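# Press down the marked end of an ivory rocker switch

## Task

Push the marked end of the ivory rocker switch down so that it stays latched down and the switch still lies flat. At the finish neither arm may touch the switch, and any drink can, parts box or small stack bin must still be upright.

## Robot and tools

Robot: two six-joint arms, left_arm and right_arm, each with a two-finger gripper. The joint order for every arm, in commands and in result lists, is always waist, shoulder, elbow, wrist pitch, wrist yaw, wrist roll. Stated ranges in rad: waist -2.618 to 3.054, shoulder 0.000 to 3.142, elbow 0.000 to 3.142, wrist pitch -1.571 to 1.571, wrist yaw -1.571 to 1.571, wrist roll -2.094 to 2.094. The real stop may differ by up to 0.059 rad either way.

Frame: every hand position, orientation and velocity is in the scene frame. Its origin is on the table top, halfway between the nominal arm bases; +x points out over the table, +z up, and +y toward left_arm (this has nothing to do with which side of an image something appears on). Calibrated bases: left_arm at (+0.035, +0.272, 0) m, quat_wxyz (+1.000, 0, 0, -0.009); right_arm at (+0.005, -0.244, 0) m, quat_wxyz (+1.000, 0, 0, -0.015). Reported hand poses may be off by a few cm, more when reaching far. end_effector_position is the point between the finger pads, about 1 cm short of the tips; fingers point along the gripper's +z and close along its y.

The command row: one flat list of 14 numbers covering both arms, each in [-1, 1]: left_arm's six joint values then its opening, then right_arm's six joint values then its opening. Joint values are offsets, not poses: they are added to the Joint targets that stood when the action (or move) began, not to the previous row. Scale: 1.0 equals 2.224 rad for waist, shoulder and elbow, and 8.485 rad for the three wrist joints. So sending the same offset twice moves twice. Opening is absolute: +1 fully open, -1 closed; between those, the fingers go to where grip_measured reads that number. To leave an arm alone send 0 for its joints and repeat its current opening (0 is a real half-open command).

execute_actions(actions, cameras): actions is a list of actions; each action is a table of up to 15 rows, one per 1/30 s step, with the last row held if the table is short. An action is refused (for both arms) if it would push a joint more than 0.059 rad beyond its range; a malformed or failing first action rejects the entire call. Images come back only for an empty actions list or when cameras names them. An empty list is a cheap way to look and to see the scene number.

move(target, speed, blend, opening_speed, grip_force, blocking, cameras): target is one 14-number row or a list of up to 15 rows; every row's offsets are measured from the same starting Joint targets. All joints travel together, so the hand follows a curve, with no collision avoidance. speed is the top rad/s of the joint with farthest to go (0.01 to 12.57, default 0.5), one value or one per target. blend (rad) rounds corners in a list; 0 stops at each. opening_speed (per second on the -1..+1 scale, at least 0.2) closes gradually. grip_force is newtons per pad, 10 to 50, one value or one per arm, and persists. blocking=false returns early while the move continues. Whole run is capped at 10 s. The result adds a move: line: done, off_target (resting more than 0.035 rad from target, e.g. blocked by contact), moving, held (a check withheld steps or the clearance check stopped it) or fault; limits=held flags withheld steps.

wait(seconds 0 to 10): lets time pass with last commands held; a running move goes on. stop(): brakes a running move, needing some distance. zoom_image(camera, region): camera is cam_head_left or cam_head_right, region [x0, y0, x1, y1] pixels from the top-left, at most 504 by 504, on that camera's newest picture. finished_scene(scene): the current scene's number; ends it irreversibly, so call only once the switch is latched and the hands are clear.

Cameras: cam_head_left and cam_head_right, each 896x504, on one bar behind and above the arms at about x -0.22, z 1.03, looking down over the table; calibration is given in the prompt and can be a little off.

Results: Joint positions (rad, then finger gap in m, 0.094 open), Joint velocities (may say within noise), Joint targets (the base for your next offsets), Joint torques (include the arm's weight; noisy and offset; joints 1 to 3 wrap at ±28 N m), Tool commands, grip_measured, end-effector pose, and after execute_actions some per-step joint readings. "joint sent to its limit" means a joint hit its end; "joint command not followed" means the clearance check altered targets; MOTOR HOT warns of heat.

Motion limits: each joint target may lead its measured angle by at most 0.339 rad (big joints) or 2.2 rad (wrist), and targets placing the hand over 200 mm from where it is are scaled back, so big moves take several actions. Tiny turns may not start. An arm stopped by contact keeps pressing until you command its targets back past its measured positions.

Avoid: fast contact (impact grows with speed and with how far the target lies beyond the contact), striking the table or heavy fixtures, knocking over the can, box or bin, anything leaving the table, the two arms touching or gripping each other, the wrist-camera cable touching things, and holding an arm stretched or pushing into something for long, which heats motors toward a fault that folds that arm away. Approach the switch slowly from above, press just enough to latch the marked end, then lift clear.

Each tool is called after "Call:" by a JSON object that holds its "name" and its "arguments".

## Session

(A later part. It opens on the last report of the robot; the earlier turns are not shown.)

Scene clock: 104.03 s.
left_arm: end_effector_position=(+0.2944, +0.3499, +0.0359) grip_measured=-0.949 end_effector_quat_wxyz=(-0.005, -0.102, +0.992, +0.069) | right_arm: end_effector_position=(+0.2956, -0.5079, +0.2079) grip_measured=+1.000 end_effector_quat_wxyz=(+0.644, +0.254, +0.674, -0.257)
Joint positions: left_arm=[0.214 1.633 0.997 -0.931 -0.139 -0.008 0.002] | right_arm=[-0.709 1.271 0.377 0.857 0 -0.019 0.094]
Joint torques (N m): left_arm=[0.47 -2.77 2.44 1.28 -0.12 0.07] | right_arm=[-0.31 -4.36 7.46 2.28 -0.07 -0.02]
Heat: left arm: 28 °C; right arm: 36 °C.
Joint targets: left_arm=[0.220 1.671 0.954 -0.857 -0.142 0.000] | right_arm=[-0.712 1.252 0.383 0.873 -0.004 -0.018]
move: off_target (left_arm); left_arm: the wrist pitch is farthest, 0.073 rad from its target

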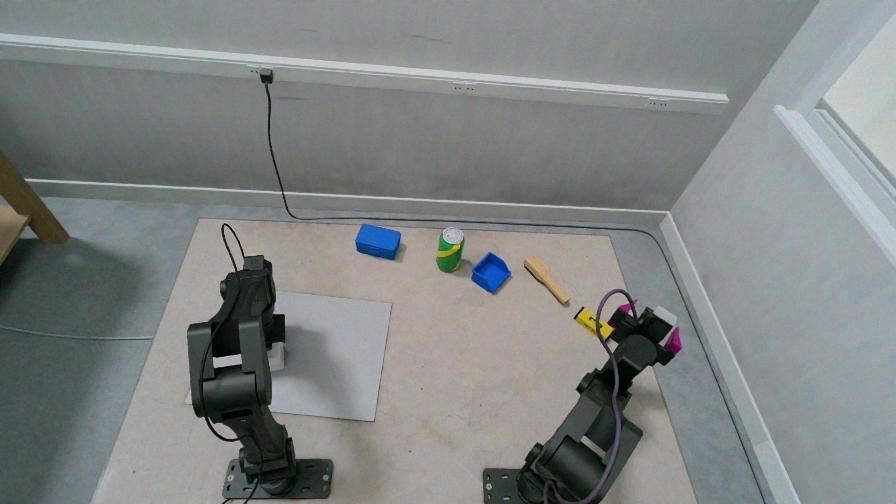

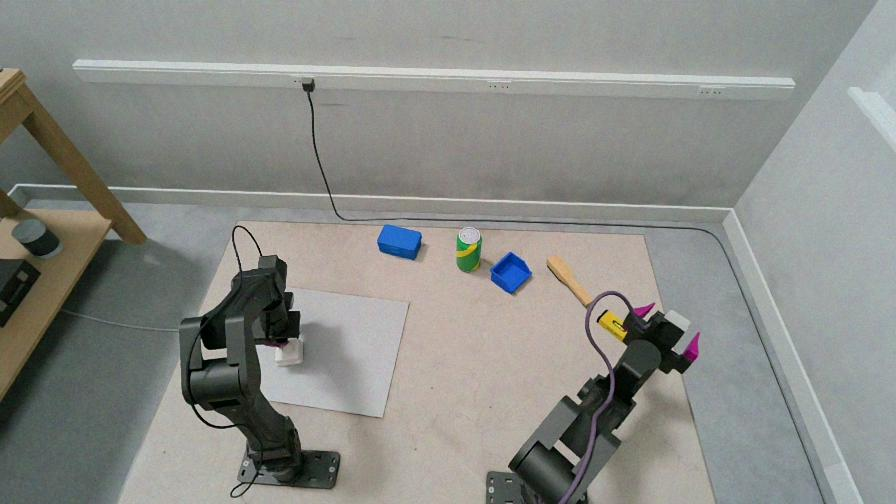

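Call:
{"name": "zoom_image", "arguments": {"camera": "cam_head_right", "region": [610, 290, 710, 390]}}

Call:
{"name": "zoom_image", "arguments": {"camera": "cam_head_left", "region": [600, 290, 700, 390]}}

Scaled by 5.040 from the camera's 896x504 image, which has a finer 1280x720 frame.

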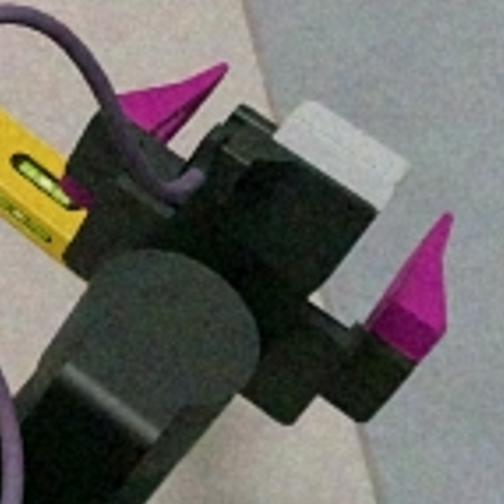

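Scaled by 5.040 from the camera's 896x504 image, which has a finer 1280x720 frame.

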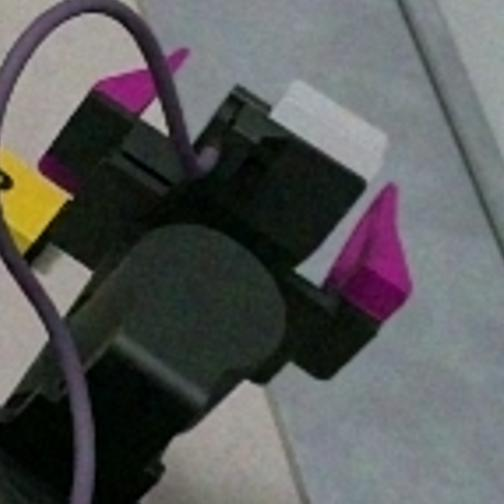

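Call:
{"name": "move", "arguments": {"target": [[0, -0.01529, 0.03103, -0.01226, 0, 0, -0.95, 0, 0, 0, 0, 0, 0, 1.0], [0, -0.02518, 0.02068, -0.01214, 0, 0, -0.95, 0, 0, 0, 0, 0, 0, 1.0]], "speed": 0.1, "cameras": ["all"]}}

Call:
{"name": "zoom_image", "arguments": {"camera": "cam_head_right", "region": [240, 315, 300, 375]}}

Scene clock: 112.27 s.
left_arm: end_effector_position=(+0.2942, +0.3499, +0.0374) grip_measured=-0.949 end_effector_quat_wxyz=(-0.007, -0.102, +0.992, +0.069) | right_arm: end_effector_position=(+0.2956, -0.5079, +0.2079) grip_measured=+1.000 end_effector_quat_wxyz=(+0.644, +0.254, +0.674, -0.257)
Joint positions: left_arm=[0.214 1.633 1.003 -0.941 -0.139 -0.008 0.002] | right_arm=[-0.709 1.271 0.377 0.857 0 -0.019 0.094]
Joint torques (N m): left_arm=[0.46 -7.35 6.06 0.33 -0.11 0.07] | right_arm=[-0.28 -4.37 7.47 2.28 -0.06 -0.02]
Heat: left arm: 27 °C; right arm: 36 °C.
Joint targets: left_arm=[0.220 1.615 1.000 -0.960 -0.142 0.000] | right_arm=[-0.712 1.252 0.383 0.873 -0.004 -0.018]
move: done

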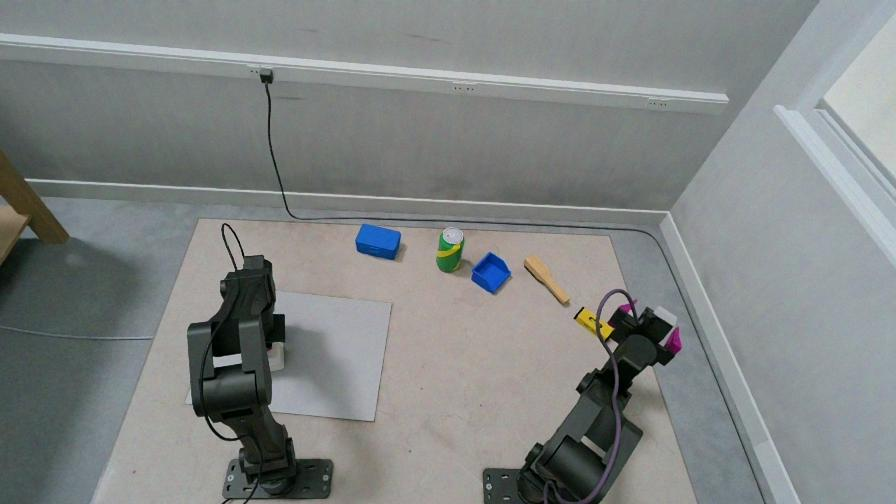

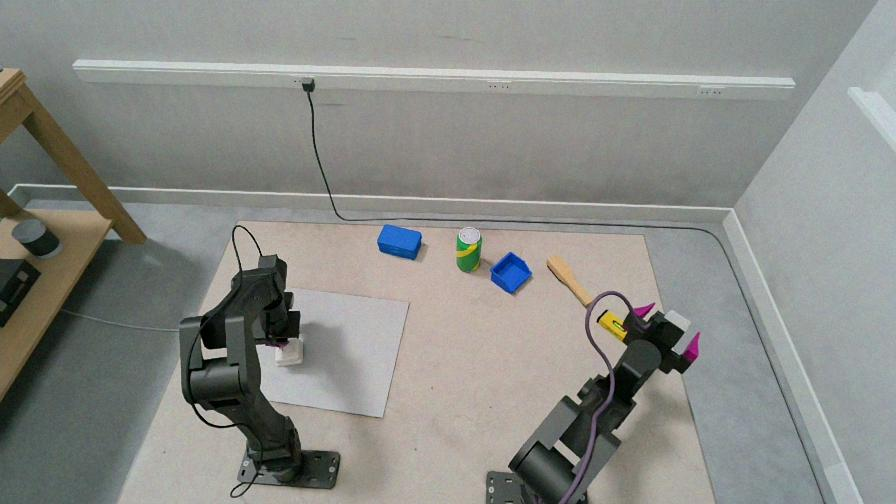

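Scaled by 8.400 from the camera's 896x504 image, which has a finer 1280x720 frame.

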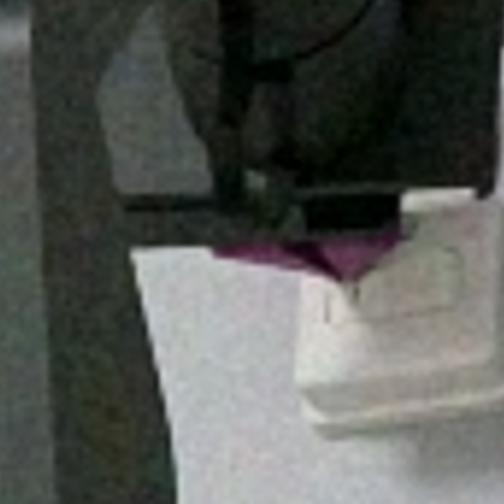

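Call:
{"name": "move", "arguments": {"target": [0, -0.01394, 0.01124, -0.00283, 0, 0, -0.95, 0, 0, 0, 0, 0, 0, 1.0], "speed": 0.1, "cameras": ["all"]}}

Call:
{"name": "zoom_image", "arguments": {"camera": "cam_head_right", "region": [240, 315, 300, 375]}}

Scene clock: 115.17 s.
left_arm: end_effector_position=(+0.2867, +0.3484, +0.0409) grip_measured=-0.949 end_effector_quat_wxyz=(-0.017, -0.101, +0.992, +0.068) | right_arm: end_effector_position=(+0.2956, -0.5079, +0.2079) grip_measured=+1.000 end_effector_quat_wxyz=(+0.644, +0.254, +0.674, -0.257)
Joint positions: left_arm=[0.214 1.619 1.003 -0.976 -0.139 -0.008 0.002] | right_arm=[-0.709 1.271 0.377 0.857 0 -0.019 0.094]
Joint torques (N m): left_arm=[0.5 -8.62 8.49 0.42 -0.11 0.06] | right_arm=[-0.31 -4.38 7.46 2.28 -0.06 -0.02]
Heat: left arm: 27 °C; right arm: 36 °C.
Joint targets: left_arm=[0.220 1.585 1.025 -0.984 -0.142 0.000] | right_arm=[-0.712 1.252 0.383 0.873 -0.004 -0.018]
move: done

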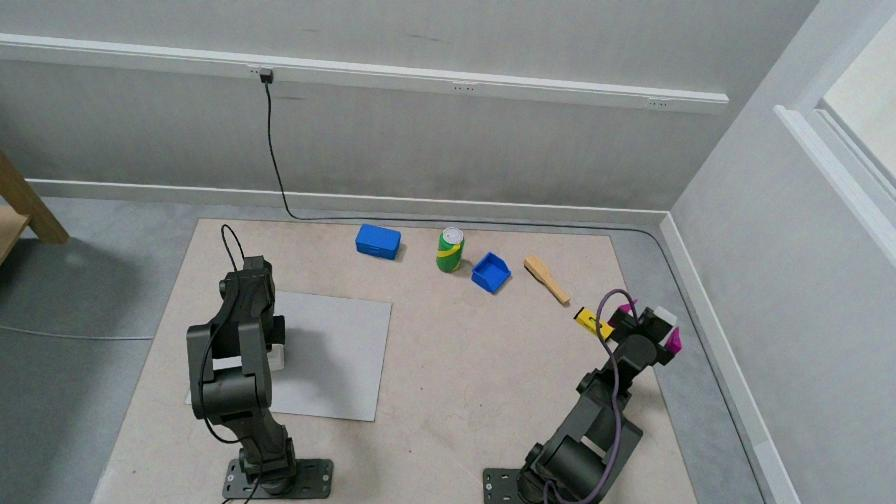

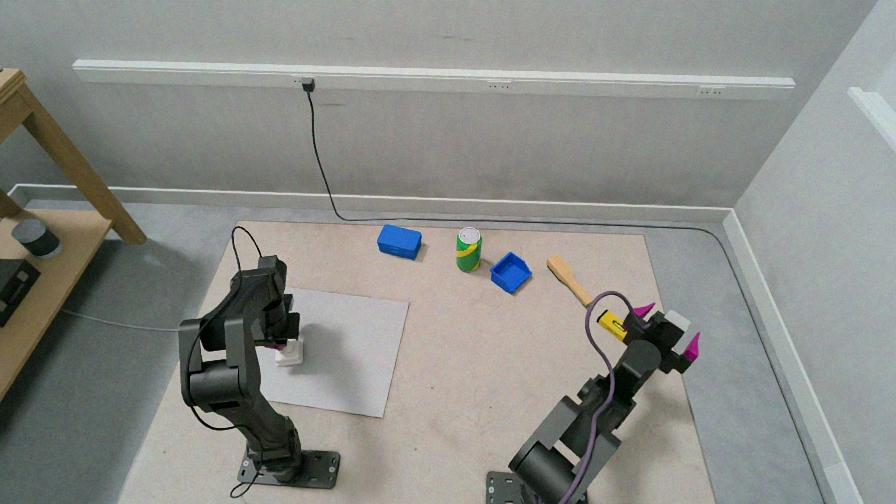

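Scaled by 8.400 from the camera's 896x504 image, which has a finer 1280x720 frame.

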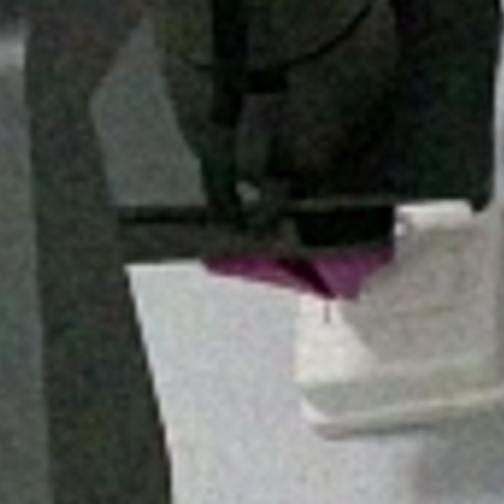

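Call:
{"name": "move", "arguments": {"target": [0, 0.02473, -0.01844, 0.00519, 0, 0, -0.95, 0, 0, 0, 0, 0, 0, 1.0], "speed": 0.1}}

Call:
{"name": "move", "arguments": {"target": [0, 0.0031, -0.0062, 0.00244, 0, 0, -0.95, 0, 0, 0, 0, 0, 0, 1.0], "speed": 0.05, "cameras": ["all"]}}

Call:
{"name": "zoom_image", "arguments": {"camera": "cam_head_right", "region": [240, 315, 300, 375]}}

Scene clock: 119.53 s.
left_arm: end_effector_position=(+0.2870, +0.3485, +0.0378) grip_measured=-0.949 end_effector_quat_wxyz=(-0.014, -0.101, +0.992, +0.069) | right_arm: end_effector_position=(+0.2956, -0.5079, +0.2079) grip_measured=+1.000 end_effector_quat_wxyz=(+0.644, +0.254, +0.674, -0.257)
Joint positions: left_arm=[0.214 1.619 0.99 -0.956 -0.139 -0.008 0.002] | right_arm=[-0.709 1.271 0.377 0.857 0 -0.019 0.094]
Joint torques (N m): left_arm=[0.47 -4.08 5.72 0.64 -0.11 0.05] | right_arm=[-0.29 -4.38 7.46 2.29 -0.06 -0.02]
Heat: left arm: 27 °C; right arm: 36 °C.
Joint targets: left_arm=[0.220 1.640 0.984 -0.940 -0.142 0.000] | right_arm=[-0.712 1.252 0.383 0.873 -0.004 -0.018]
move: done

Scene clock: 120.23 s.
left_arm: end_effector_position=(+0.2873, +0.3485, +0.0370) grip_measured=-0.949 end_effector_quat_wxyz=(-0.014, -0.101, +0.992, +0.069) | right_arm: end_effector_position=(+0.2956, -0.5079, +0.2079) grip_measured=+1.000 end_effector_quat_wxyz=(+0.644, +0.254, +0.674, -0.257)
Joint positions: left_arm=[0.214 1.621 0.989 -0.952 -0.139 -0.008 0.002] | right_arm=[-0.709 1.271 0.377 0.857 0 -0.019 0.094]
Joint torques (N m): left_arm=[0.5 -3.81 4.6 0.85 -0.11 0.05] | right_arm=[-0.29 -4.37 7.47 2.29 -0.06 -0.02]
Heat: left arm: 27 °C; right arm: 36 °C.
Joint targets: left_arm=[0.220 1.646 0.970 -0.920 -0.142 0.000] | right_arm=[-0.712 1.252 0.383 0.873 -0.004 -0.018]
move: done

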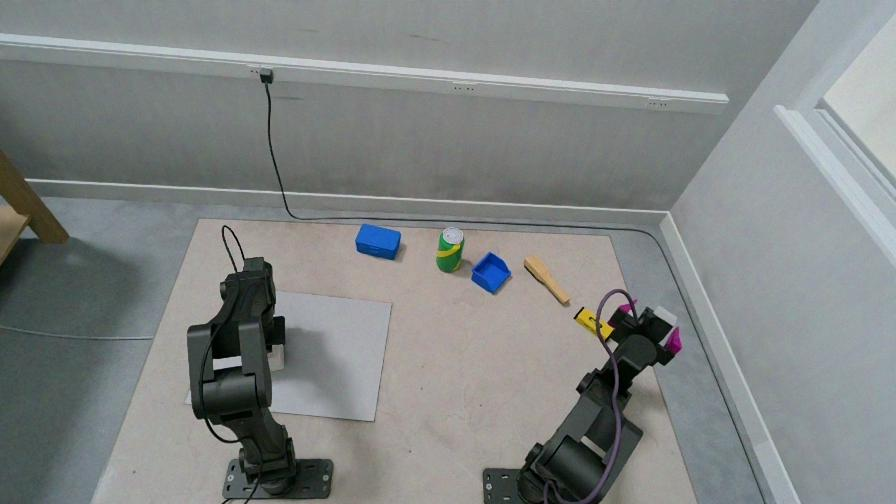

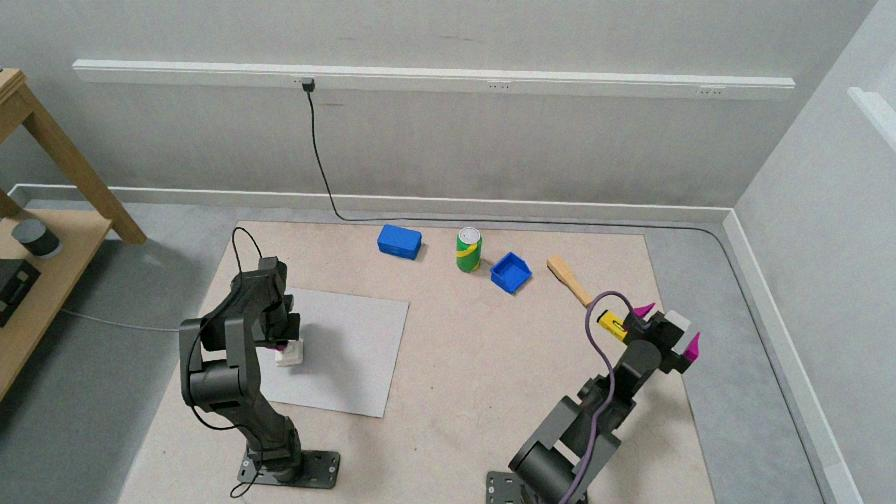

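Scaled by 8.400 from the camera's 896x504 image, which has a finer 1280x720 frame.

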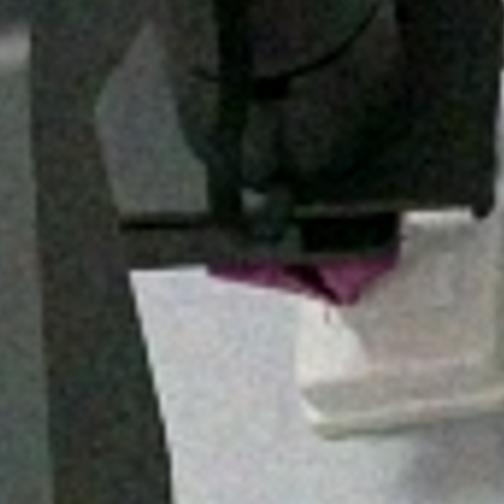

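Call:
{"name": "move", "arguments": {"target": [0, 0.0031, -0.0062, 0.00244, 0, 0, -0.95, 0, 0, 0, 0, 0, 0, 1.0], "speed": 0.05}}

Call:
{"name": "move", "arguments": {"target": [0, 0.0031, -0.0062, 0.00244, 0, 0, -0.95, 0, 0, 0, 0, 0, 0, 1.0], "speed": 0.05}}

Call:
{"name": "move", "arguments": {"target": [0, 0.0031, -0.0062, 0.00244, 0, 0, -0.95, 0, 0, 0, 0, 0, 0, 1.0], "speed": 0.05, "cameras": ["all"]}}

Call:
{"name": "zoom_image", "arguments": {"camera": "cam_head_right", "region": [240, 315, 300, 375]}}

Scene clock: 156.17 s.
left_arm: end_effector_position=(+0.2871, +0.3485, +0.0363) grip_measured=-0.949 end_effector_quat_wxyz=(-0.014, -0.101, +0.992, +0.069) | right_arm: end_effector_position=(+0.2956, -0.5079, +0.2079) grip_measured=+1.000 end_effector_quat_wxyz=(+0.644, +0.254, +0.674, -0.257)
Joint positions: left_arm=[0.214 1.621 0.986 -0.949 -0.139 -0.008 0.002] | right_arm=[-0.709 1.271 0.377 0.857 0 -0.019 0.094]
Joint torques (N m): left_arm=[0.43 -3.18 3.58 1.03 -0.1 0.04] | right_arm=[-0.31 -4.37 7.47 2.28 -0.06 -0.02]
Heat: left arm: 27 °C; right arm: 38 °C.
Joint targets: left_arm=[0.220 1.653 0.956 -0.899 -0.142 0.000] | right_arm=[-0.712 1.252 0.383 0.873 -0.004 -0.018]
move: off_target (left_arm); left_arm: the wrist pitch is farthest, 0.050 rad from its target

Scene clock: 156.87 s.
left_arm: end_effector_position=(+0.2870, +0.3485, +0.0358) grip_measured=-0.949 end_effector_quat_wxyz=(-0.013, -0.101, +0.992, +0.069) | right_arm: end_effector_position=(+0.2956, -0.5079, +0.2079) grip_measured=+1.000 end_effector_quat_wxyz=(+0.644, +0.254, +0.674, -0.257)
Joint positions: left_arm=[0.214 1.621 0.984 -0.947 -0.139 -0.008 0.002] | right_arm=[-0.709 1.271 0.377 0.857 0 -0.019 0.094]
Joint torques (N m): left_arm=[0.46 -2.62 2.45 1.19 -0.14 0.07] | right_arm=[-0.31 -4.38 7.47 2.28 -0.07 -0.02]
Heat: left arm: 27 °C; right arm: 38 °C.
Joint targets: left_arm=[0.220 1.660 0.942 -0.878 -0.142 0.000] | right_arm=[-0.712 1.252 0.383 0.873 -0.004 -0.018]
move: off_target (left_arm); left_arm: the wrist pitch is farthest, 0.068 rad from its target

Scene clock: 157.57 s.
left_arm: end_effector_position=(+0.2870, +0.3486, +0.0354) grip_measured=-0.949 end_effector_quat_wxyz=(-0.013, -0.101, +0.992, +0.069) | right_arm: end_effector_position=(+0.2956, -0.5079, +0.2079) grip_measured=+1.000 end_effector_quat_wxyz=(+0.644, +0.254, +0.674, -0.257)
Joint positions: left_arm=[0.214 1.621 0.982 -0.944 -0.14 -0.008 0.002] | right_arm=[-0.709 1.271 0.377 0.857 0 -0.019 0.094]
Joint torques (N m): left_arm=[0.44 -2.09 1.46 1.4 -0.1 0.07] | right_arm=[-0.28 -4.37 7.47 2.28 -0.06 -0.03]
Heat: left arm: 27 °C; right arm: 38 °C.
Joint targets: left_arm=[0.220 1.667 0.929 -0.857 -0.142 0.000] | right_arm=[-0.712 1.252 0.383 0.873 -0.004 -0.018]
move: off_target (left_arm); left_arm: the wrist pitch is farthest, 0.087 rad from its target

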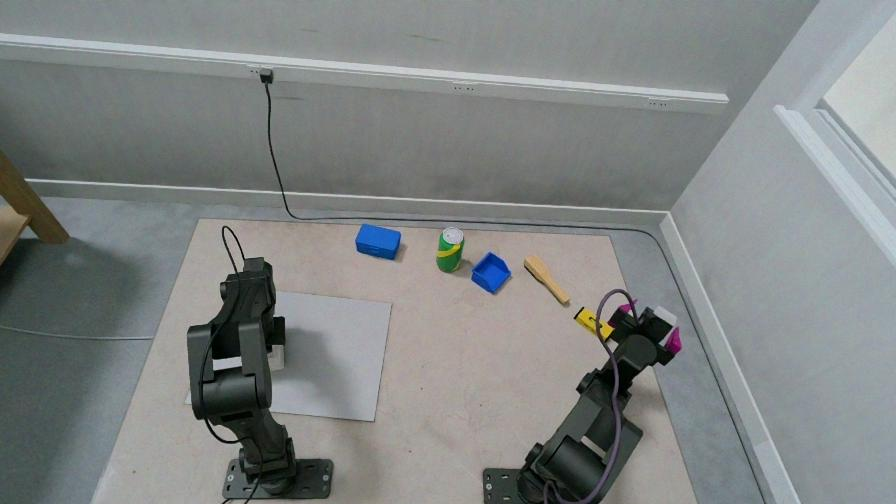

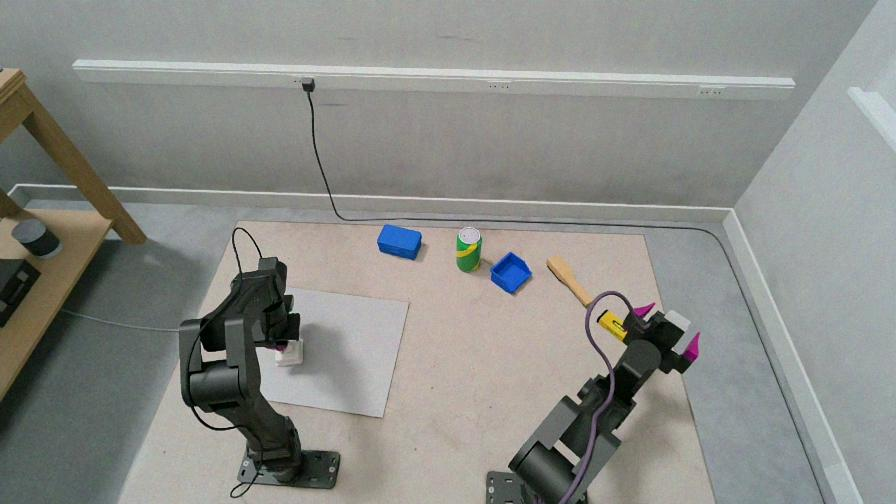

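Scaled by 8.400 from the camera's 896x504 image, which has a finer 1280x720 frame.

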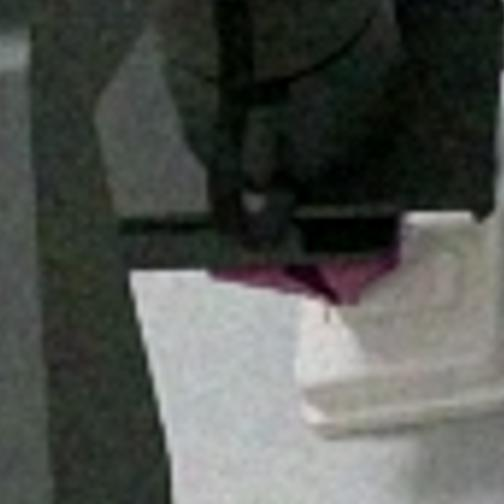

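Call:
{"name": "move", "arguments": {"target": [0, 0.0031, -0.0062, 0.00244, 0, 0, -0.95, 0, 0, 0, 0, 0, 0, 1.0], "speed": 0.05}}

Call:
{"name": "move", "arguments": {"target": [0, 0.0031, -0.0062, 0.00244, 0, 0, -0.95, 0, 0, 0, 0, 0, 0, 1.0], "speed": 0.05, "cameras": ["all"]}}

Call:
{"name": "zoom_image", "arguments": {"camera": "cam_head_right", "region": [240, 315, 300, 375]}}

Scene clock: 161.37 s.
left_arm: end_effector_position=(+0.2868, +0.3486, +0.0350) grip_measured=-0.949 end_effector_quat_wxyz=(-0.011, -0.101, +0.992, +0.069) | right_arm: end_effector_position=(+0.2956, -0.5079, +0.2079) grip_measured=+1.000 end_effector_quat_wxyz=(+0.644, +0.254, +0.674, -0.257)
Joint positions: left_arm=[0.214 1.617 0.976 -0.938 -0.14 -0.008 0.002] | right_arm=[-0.709 1.271 0.377 0.857 0 -0.019 0.094]
Joint torques (N m): left_arm=[0.55 -1.2 0.79 1.54 -0.11 0.05] | right_arm=[-0.31 -4.38 7.47 2.28 -0.06 -0.02]
Heat: left arm: 27 °C; right arm: 38 °C.
Joint targets: left_arm=[0.220 1.674 0.915 -0.837 -0.142 0.000] | right_arm=[-0.712 1.252 0.383 0.873 -0.004 -0.018]
move: off_target (left_arm); left_arm: the wrist pitch is farthest, 0.101 rad from its target

Scene clock: 162.10 s.
left_arm: end_effector_position=(+0.2865, +0.3485, +0.0339) grip_measured=-0.949 end_effector_quat_wxyz=(-0.008, -0.101, +0.992, +0.069) | right_arm: end_effector_position=(+0.2956, -0.5079, +0.2079) grip_measured=+1.000 end_effector_quat_wxyz=(+0.644, +0.254, +0.674, -0.257)
Joint positions: left_arm=[0.214 1.613 0.967 -0.928 -0.14 -0.007 0.002] | right_arm=[-0.709 1.271 0.377 0.857 0 -0.019 0.094]
Joint torques (N m): left_arm=[0.44 -0.28 0.14 1.64 -0.11 0.04] | right_arm=[-0.29 -4.38 7.46 2.28 -0.06 -0.03]
Heat: left arm: 27 °C; right arm: 38 °C.
Joint targets: left_arm=[0.220 1.681 0.901 -0.816 -0.142 0.000] | right_arm=[-0.712 1.252 0.383 0.873 -0.004 -0.018]
move: off_target (left_arm); left_arm: the wrist pitch is farthest, 0.112 rad from its target

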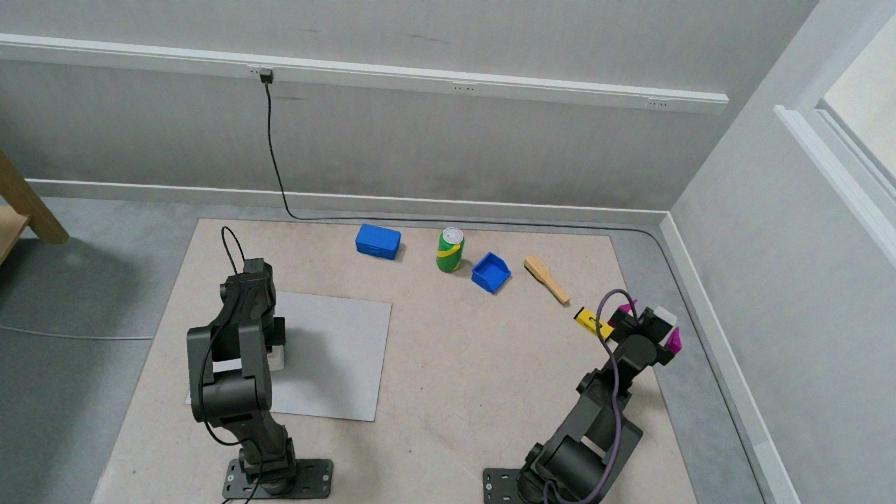

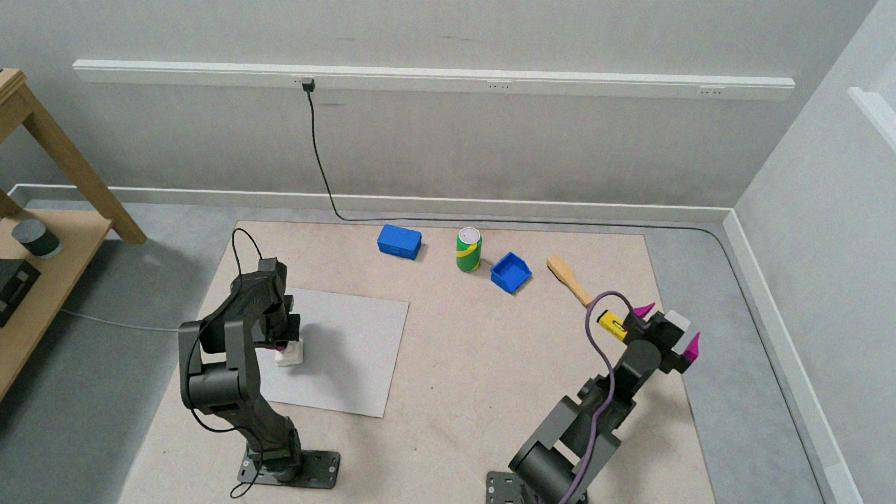

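Scaled by 8.400 from the camera's 896x504 image, which has a finer 1280x720 frame.

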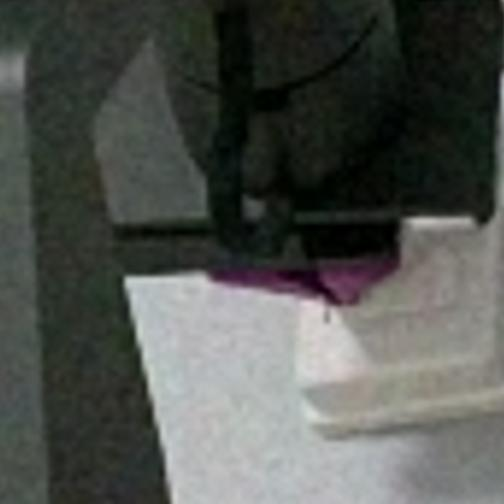

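Call:
{"name": "move", "arguments": {"target": [0, -0.0571, 0.08318, -0.03382, 0, 0, -0.95, 0, 0, 0, 0, 0, 0, 1.0], "speed": 0.2, "cameras": ["all"]}}

Call:
{"name": "zoom_image", "arguments": {"camera": "cam_head_right", "region": [240, 315, 300, 375]}}

Call:
{"name": "zoom_image", "arguments": {"camera": "cam_head_left", "region": [230, 315, 290, 375]}}

Scene clock: 167.77 s.
left_arm: end_effector_position=(+0.2793, +0.3471, +0.0637) grip_measured=-0.949 end_effector_quat_wxyz=(-0.029, -0.100, +0.992, +0.067) | right_arm: end_effector_position=(+0.2956, -0.5079, +0.2079) grip_measured=+1.000 end_effector_quat_wxyz=(+0.644, +0.254, +0.674, -0.257)
Joint positions: left_arm=[0.214 1.585 1.063 -1.094 -0.14 -0.007 0.002] | right_arm=[-0.709 1.271 0.377 0.857 0 -0.019 0.094]
Joint torques (N m): left_arm=[0.62 -8.24 8.79 0.38 -0.11 0.06] | right_arm=[-0.29 -4.37 7.47 2.28 -0.07 -0.03]
Heat: left arm: 27 °C; right arm: 38 °C.
Joint targets: left_arm=[0.220 1.554 1.086 -1.103 -0.142 0.000] | right_arm=[-0.712 1.252 0.383 0.873 -0.004 -0.018]
move: done

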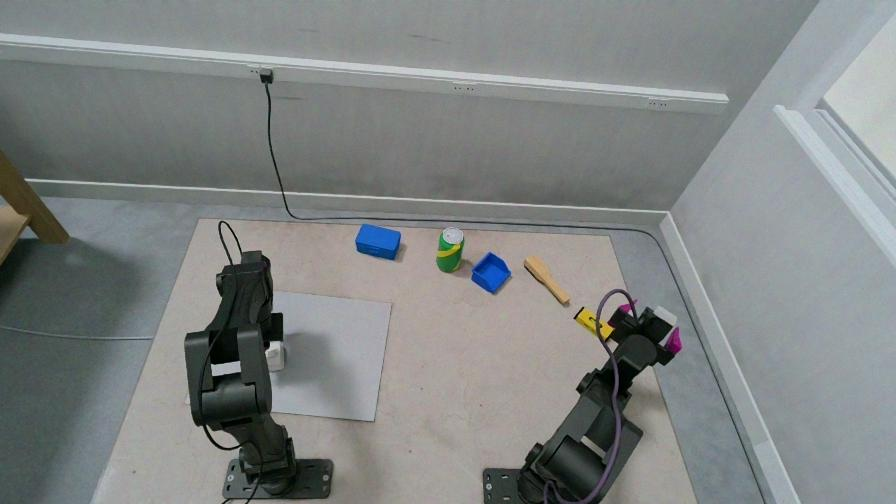

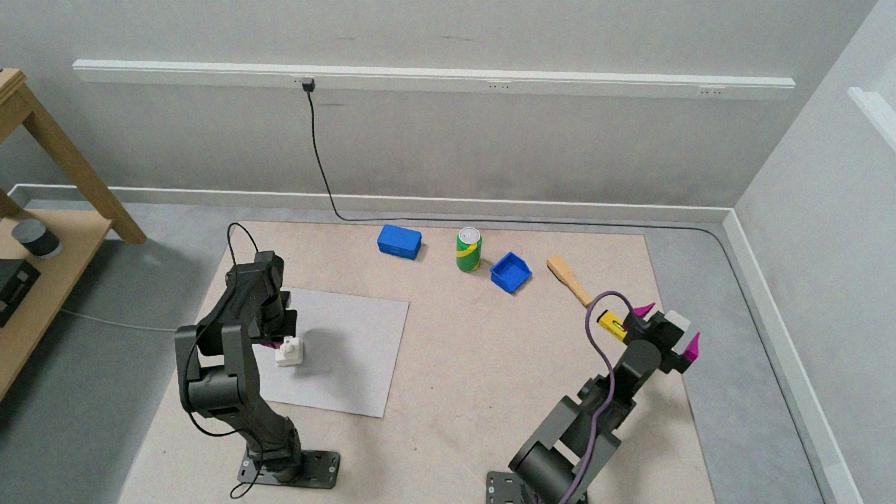

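Scaled by 8.400 from the camera's 896x504 image, which has a finer 1280x720 frame.

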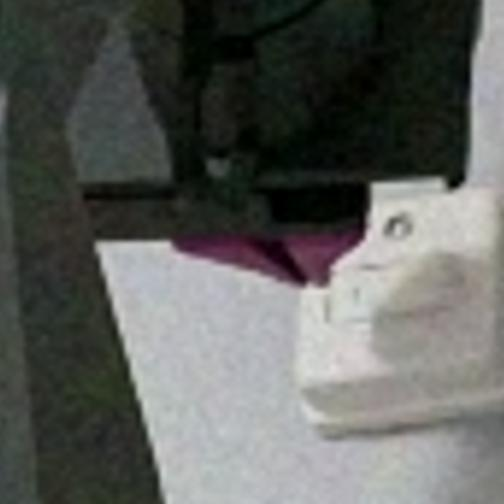

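Scaled by 8.400 from the camera's 896x504 image, which has a finer 1280x720 frame.

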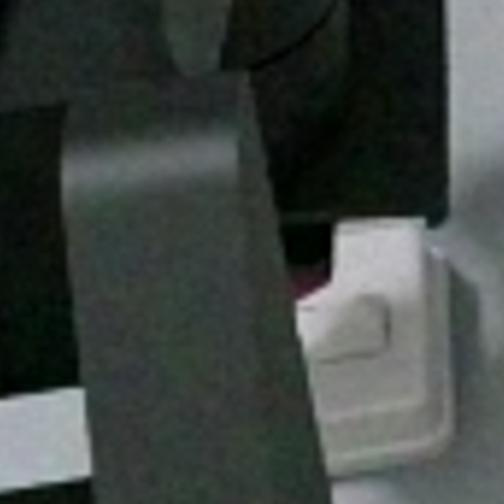

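Call:
{"name": "move", "arguments": {"target": [[0, -0.05, 0.03, -0.015, 0, 0, -0.95, 0, 0, 0, 0, 0, 0, 1.0], [0.2, -0.08, 0.06, -0.02, 0, 0, -0.95, 0, 0, 0, 0, 0, 0, 1.0]], "speed": 0.6, "blend": [0.05, 0], "cameras": ["all"]}}

Call:
{"name": "zoom_image", "arguments": {"camera": "cam_head_right", "region": [265, 330, 315, 380]}}

Call:
{"name": "zoom_image", "arguments": {"camera": "cam_head_left", "region": [245, 335, 295, 385]}}

Scene clock: 171.60 s.
left_arm: end_effector_position=(+0.2207, +0.4439, +0.1389) grip_measured=-0.949 end_effector_quat_wxyz=(+0.024, -0.322, +0.943, +0.081) | right_arm: end_effector_position=(+0.2956, -0.5079, +0.2079) grip_measured=+1.000 end_effector_quat_wxyz=(+0.644, +0.254, +0.674, -0.257)
Joint positions: left_arm=[0.661 1.404 1.194 -1.264 -0.14 -0.007 0.002] | right_arm=[-0.709 1.271 0.377 0.857 0 -0.019 0.094]
Joint torques (N m): left_arm=[0.35 -6.65 9.46 0.63 -0.13 0.05] | right_arm=[-0.29 -4.37 7.46 2.28 -0.07 -0.02]
Heat: left arm: 27 °C; right arm: 38 °C.
Joint targets: left_arm=[0.665 1.376 1.220 -1.273 -0.142 0.000] | right_arm=[-0.712 1.252 0.383 0.873 -0.004 -0.018]
move: done

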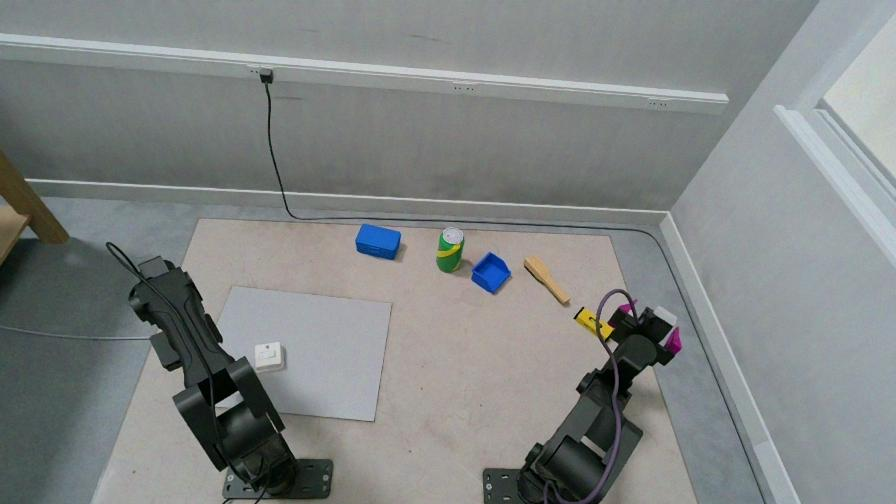

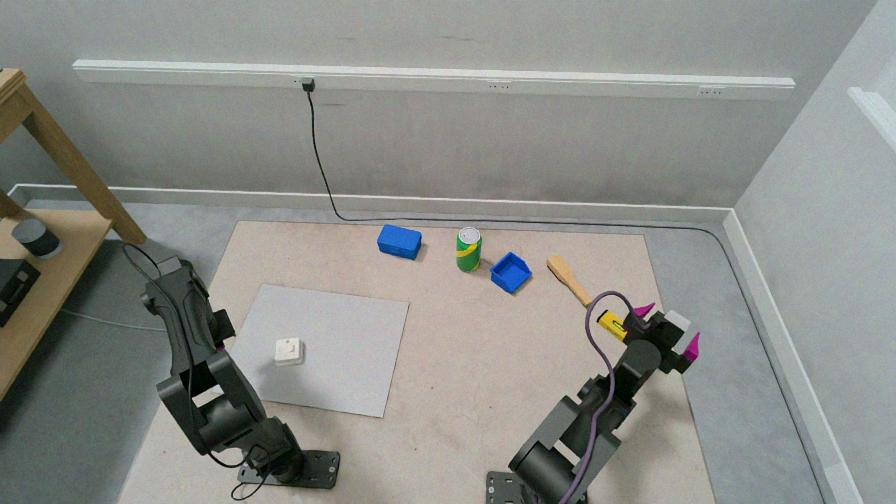

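Scaled by 10.080 from the camera's 896x504 image, which has a finer 1280x720 frame.

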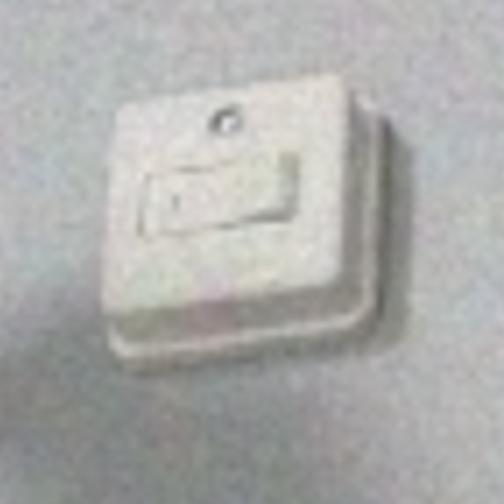

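Scaled by 10.080 from the camera's 896x504 image, which has a finer 1280x720 frame.

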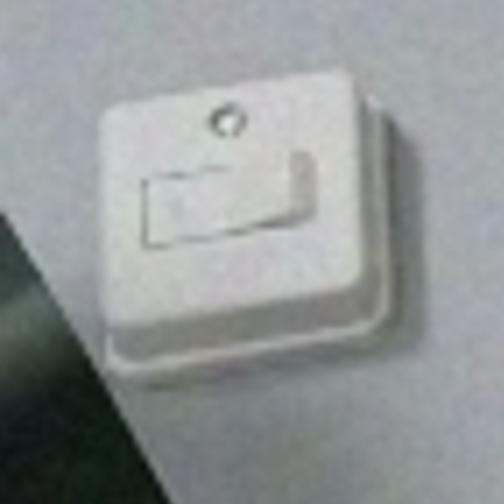

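Call:
{"name": "move", "arguments": {"target": [-0.3440, 0.1354, 0.0788, -0.0019, 0, 0, -0.95, 0.3246, 0.1854, 0.4130, -0.24526, 0.0005, 0.0021, -0.95], "speed": 0.8, "cameras": ["all"]}}

Scene clock: 181.93 s.
left_arm: end_effector_position=(+0.3306, +0.2642, +0.1194) grip_measured=-0.949 end_effector_quat_wxyz=(+0.003, +0.053, +0.996, +0.070) | right_arm: end_effector_position=(+0.2924, -0.2492, +0.0959) grip_measured=-0.947 end_effector_quat_wxyz=(-0.004, +0.007, +1.000, +0.000)
Joint positions: left_arm=[-0.096 1.66 1.367 -1.28 -0.14 -0.007 0.002] | right_arm=[0.008 1.647 1.267 -1.198 0 -0.007 0.002]
Joint torques (N m): left_arm=[-0.38 -5.15 9.44 0.46 -0.13 0.02] | right_arm=[0.12 -4.57 9.48 0.22 -0.01 0.04]
Heat: left arm: 28 °C; right arm: 38 °C.
Joint targets: left_arm=[-0.100 1.677 1.395 -1.289 -0.142 0.000] | right_arm=[0.010 1.665 1.302 -1.208 0.000 -0.001]
move: done

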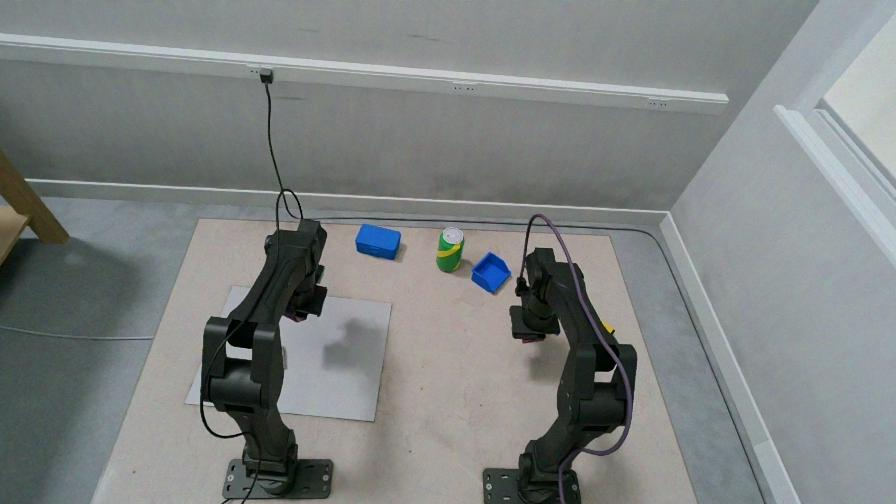

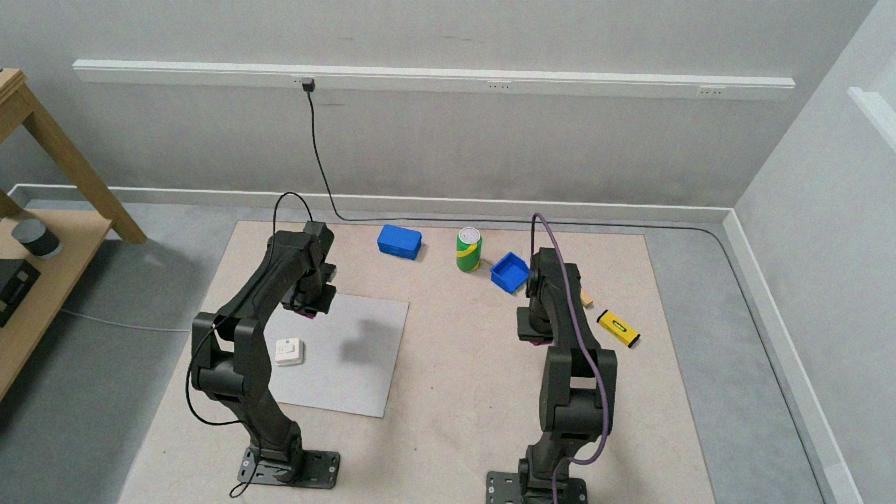

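Call:
{"name": "zoom_image", "arguments": {"camera": "cam_head_left", "region": [500, 305, 560, 365]}}

Call:
{"name": "zoom_image", "arguments": {"camera": "cam_head_right", "region": [505, 305, 565, 365]}}

Call:
{"name": "zoom_image", "arguments": {"camera": "cam_head_left", "region": [270, 285, 330, 345]}}

Call:
{"name": "zoom_image", "arguments": {"camera": "cam_head_right", "region": [275, 285, 335, 345]}}

Scaled by 8.400 from the camera's 896x504 image, which has a finer 1280x720 frame.

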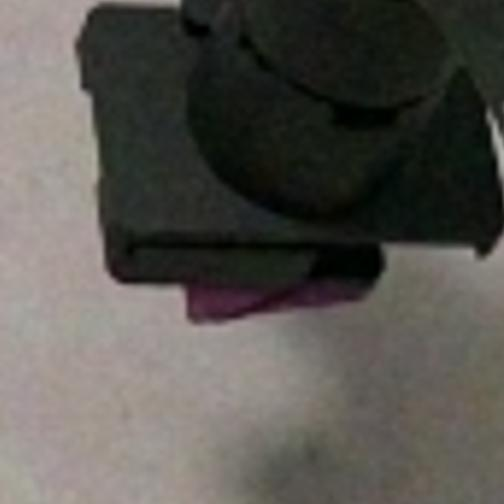

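Scaled by 8.400 from the camera's 896x504 image, which has a finer 1280x720 frame.

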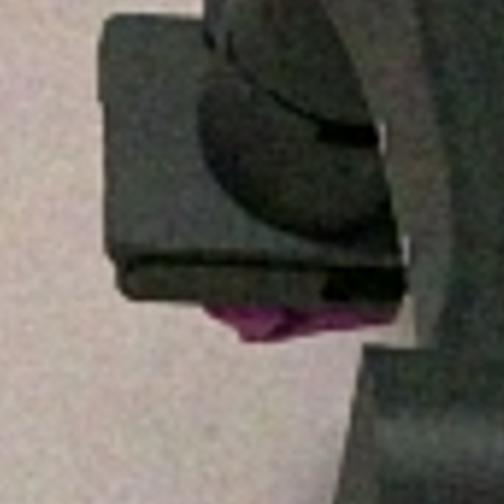

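Scaled by 8.400 from the camera's 896x504 image, which has a finer 1280x720 frame.

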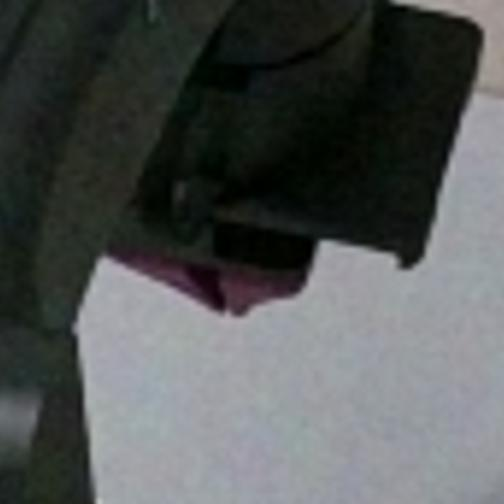

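Scaled by 8.400 from the camera's 896x504 image, which has a finer 1280x720 frame.

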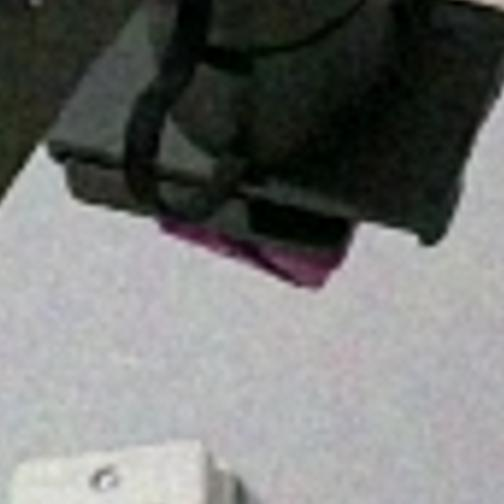

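Call:
{"name": "move", "arguments": {"target": [[0.1070, -0.05189, -0.16322, 0.0292, 0, 0, -0.95, 0, 0, 0, 0, 0, 0, -0.95], [0.1070, -0.01448, -0.2263, 0.05554, 0, 0, -0.95, 0, 0, 0, 0, 0, 0, -0.95], [0.1070, -0.07959, -0.13264, 0.01756, 0, 0, -0.95, 0, 0, 0, 0, 0, 0, -0.95]], "speed": [0.6, 0.15, 0.3], "cameras": ["all"]}}

Call:
{"name": "zoom_image", "arguments": {"camera": "cam_head_right", "region": [255, 320, 315, 380]}}

Scene clock: 203.27 s.
left_arm: end_effector_position=(+0.2823, +0.3275, +0.0806) grip_measured=-0.949 end_effector_quat_wxyz=(-0.010, -0.062, +0.996, +0.070) | right_arm: end_effector_position=(+0.2923, -0.2492, +0.0959) grip_measured=-0.947 end_effector_quat_wxyz=(-0.004, +0.007, +1.000, +0.000)
Joint positions: left_arm=[0.135 1.529 1.077 -1.131 -0.141 -0.007 0.002] | right_arm=[0.008 1.647 1.267 -1.198 0 -0.007 0.002]
Joint torques (N m): left_arm=[0.2 -7.56 8.91 0.4 -0.11 0.04] | right_arm=[0.13 -4.59 9.47 0.23 -0.01 0.04]
Heat: left arm: 28 °C; right arm: 36 °C.
Joint targets: left_arm=[0.138 1.500 1.100 -1.140 -0.142 0.000] | right_arm=[0.010 1.665 1.302 -1.208 0.000 -0.001]
move: done

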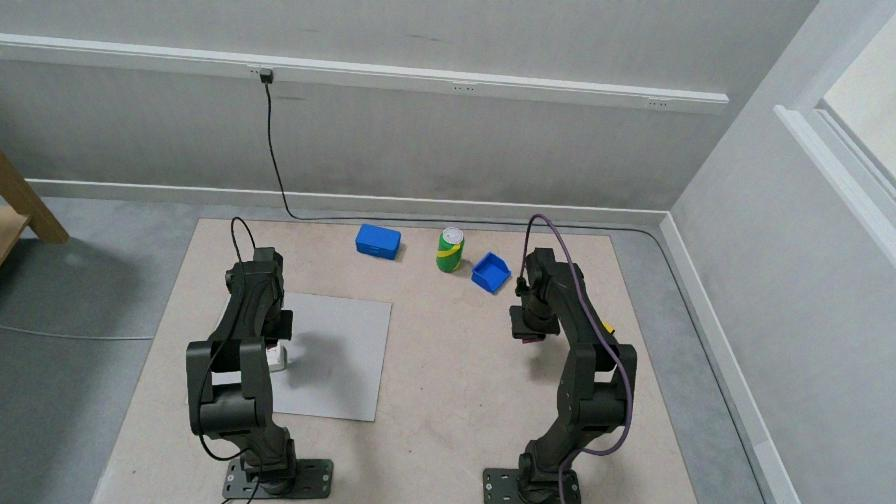

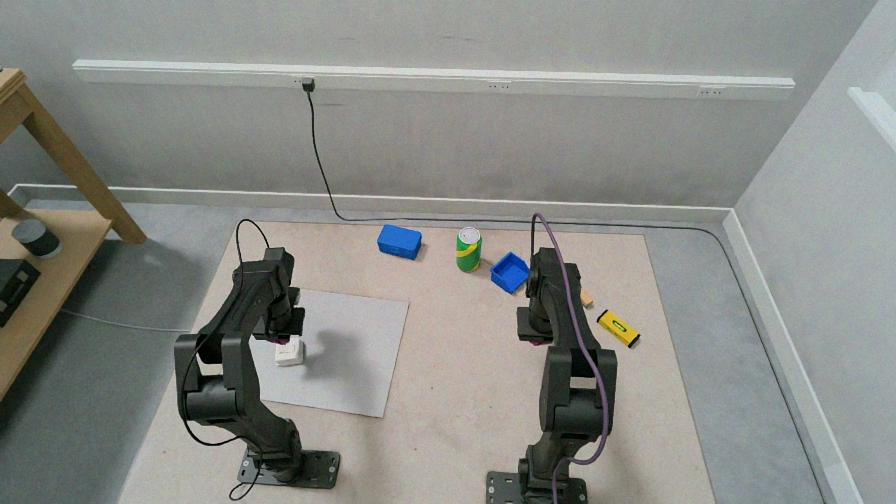

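Scaled by 8.400 from the camera's 896x504 image, which has a finer 1280x720 frame.

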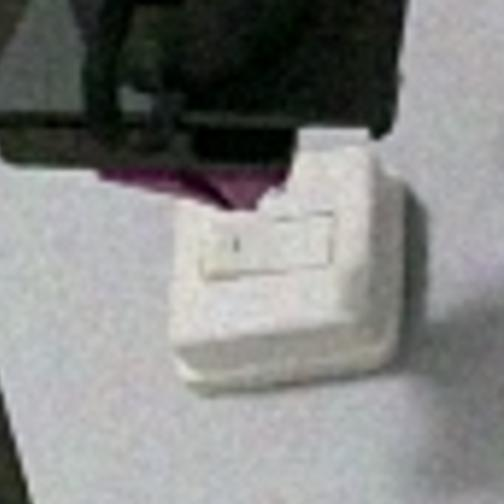

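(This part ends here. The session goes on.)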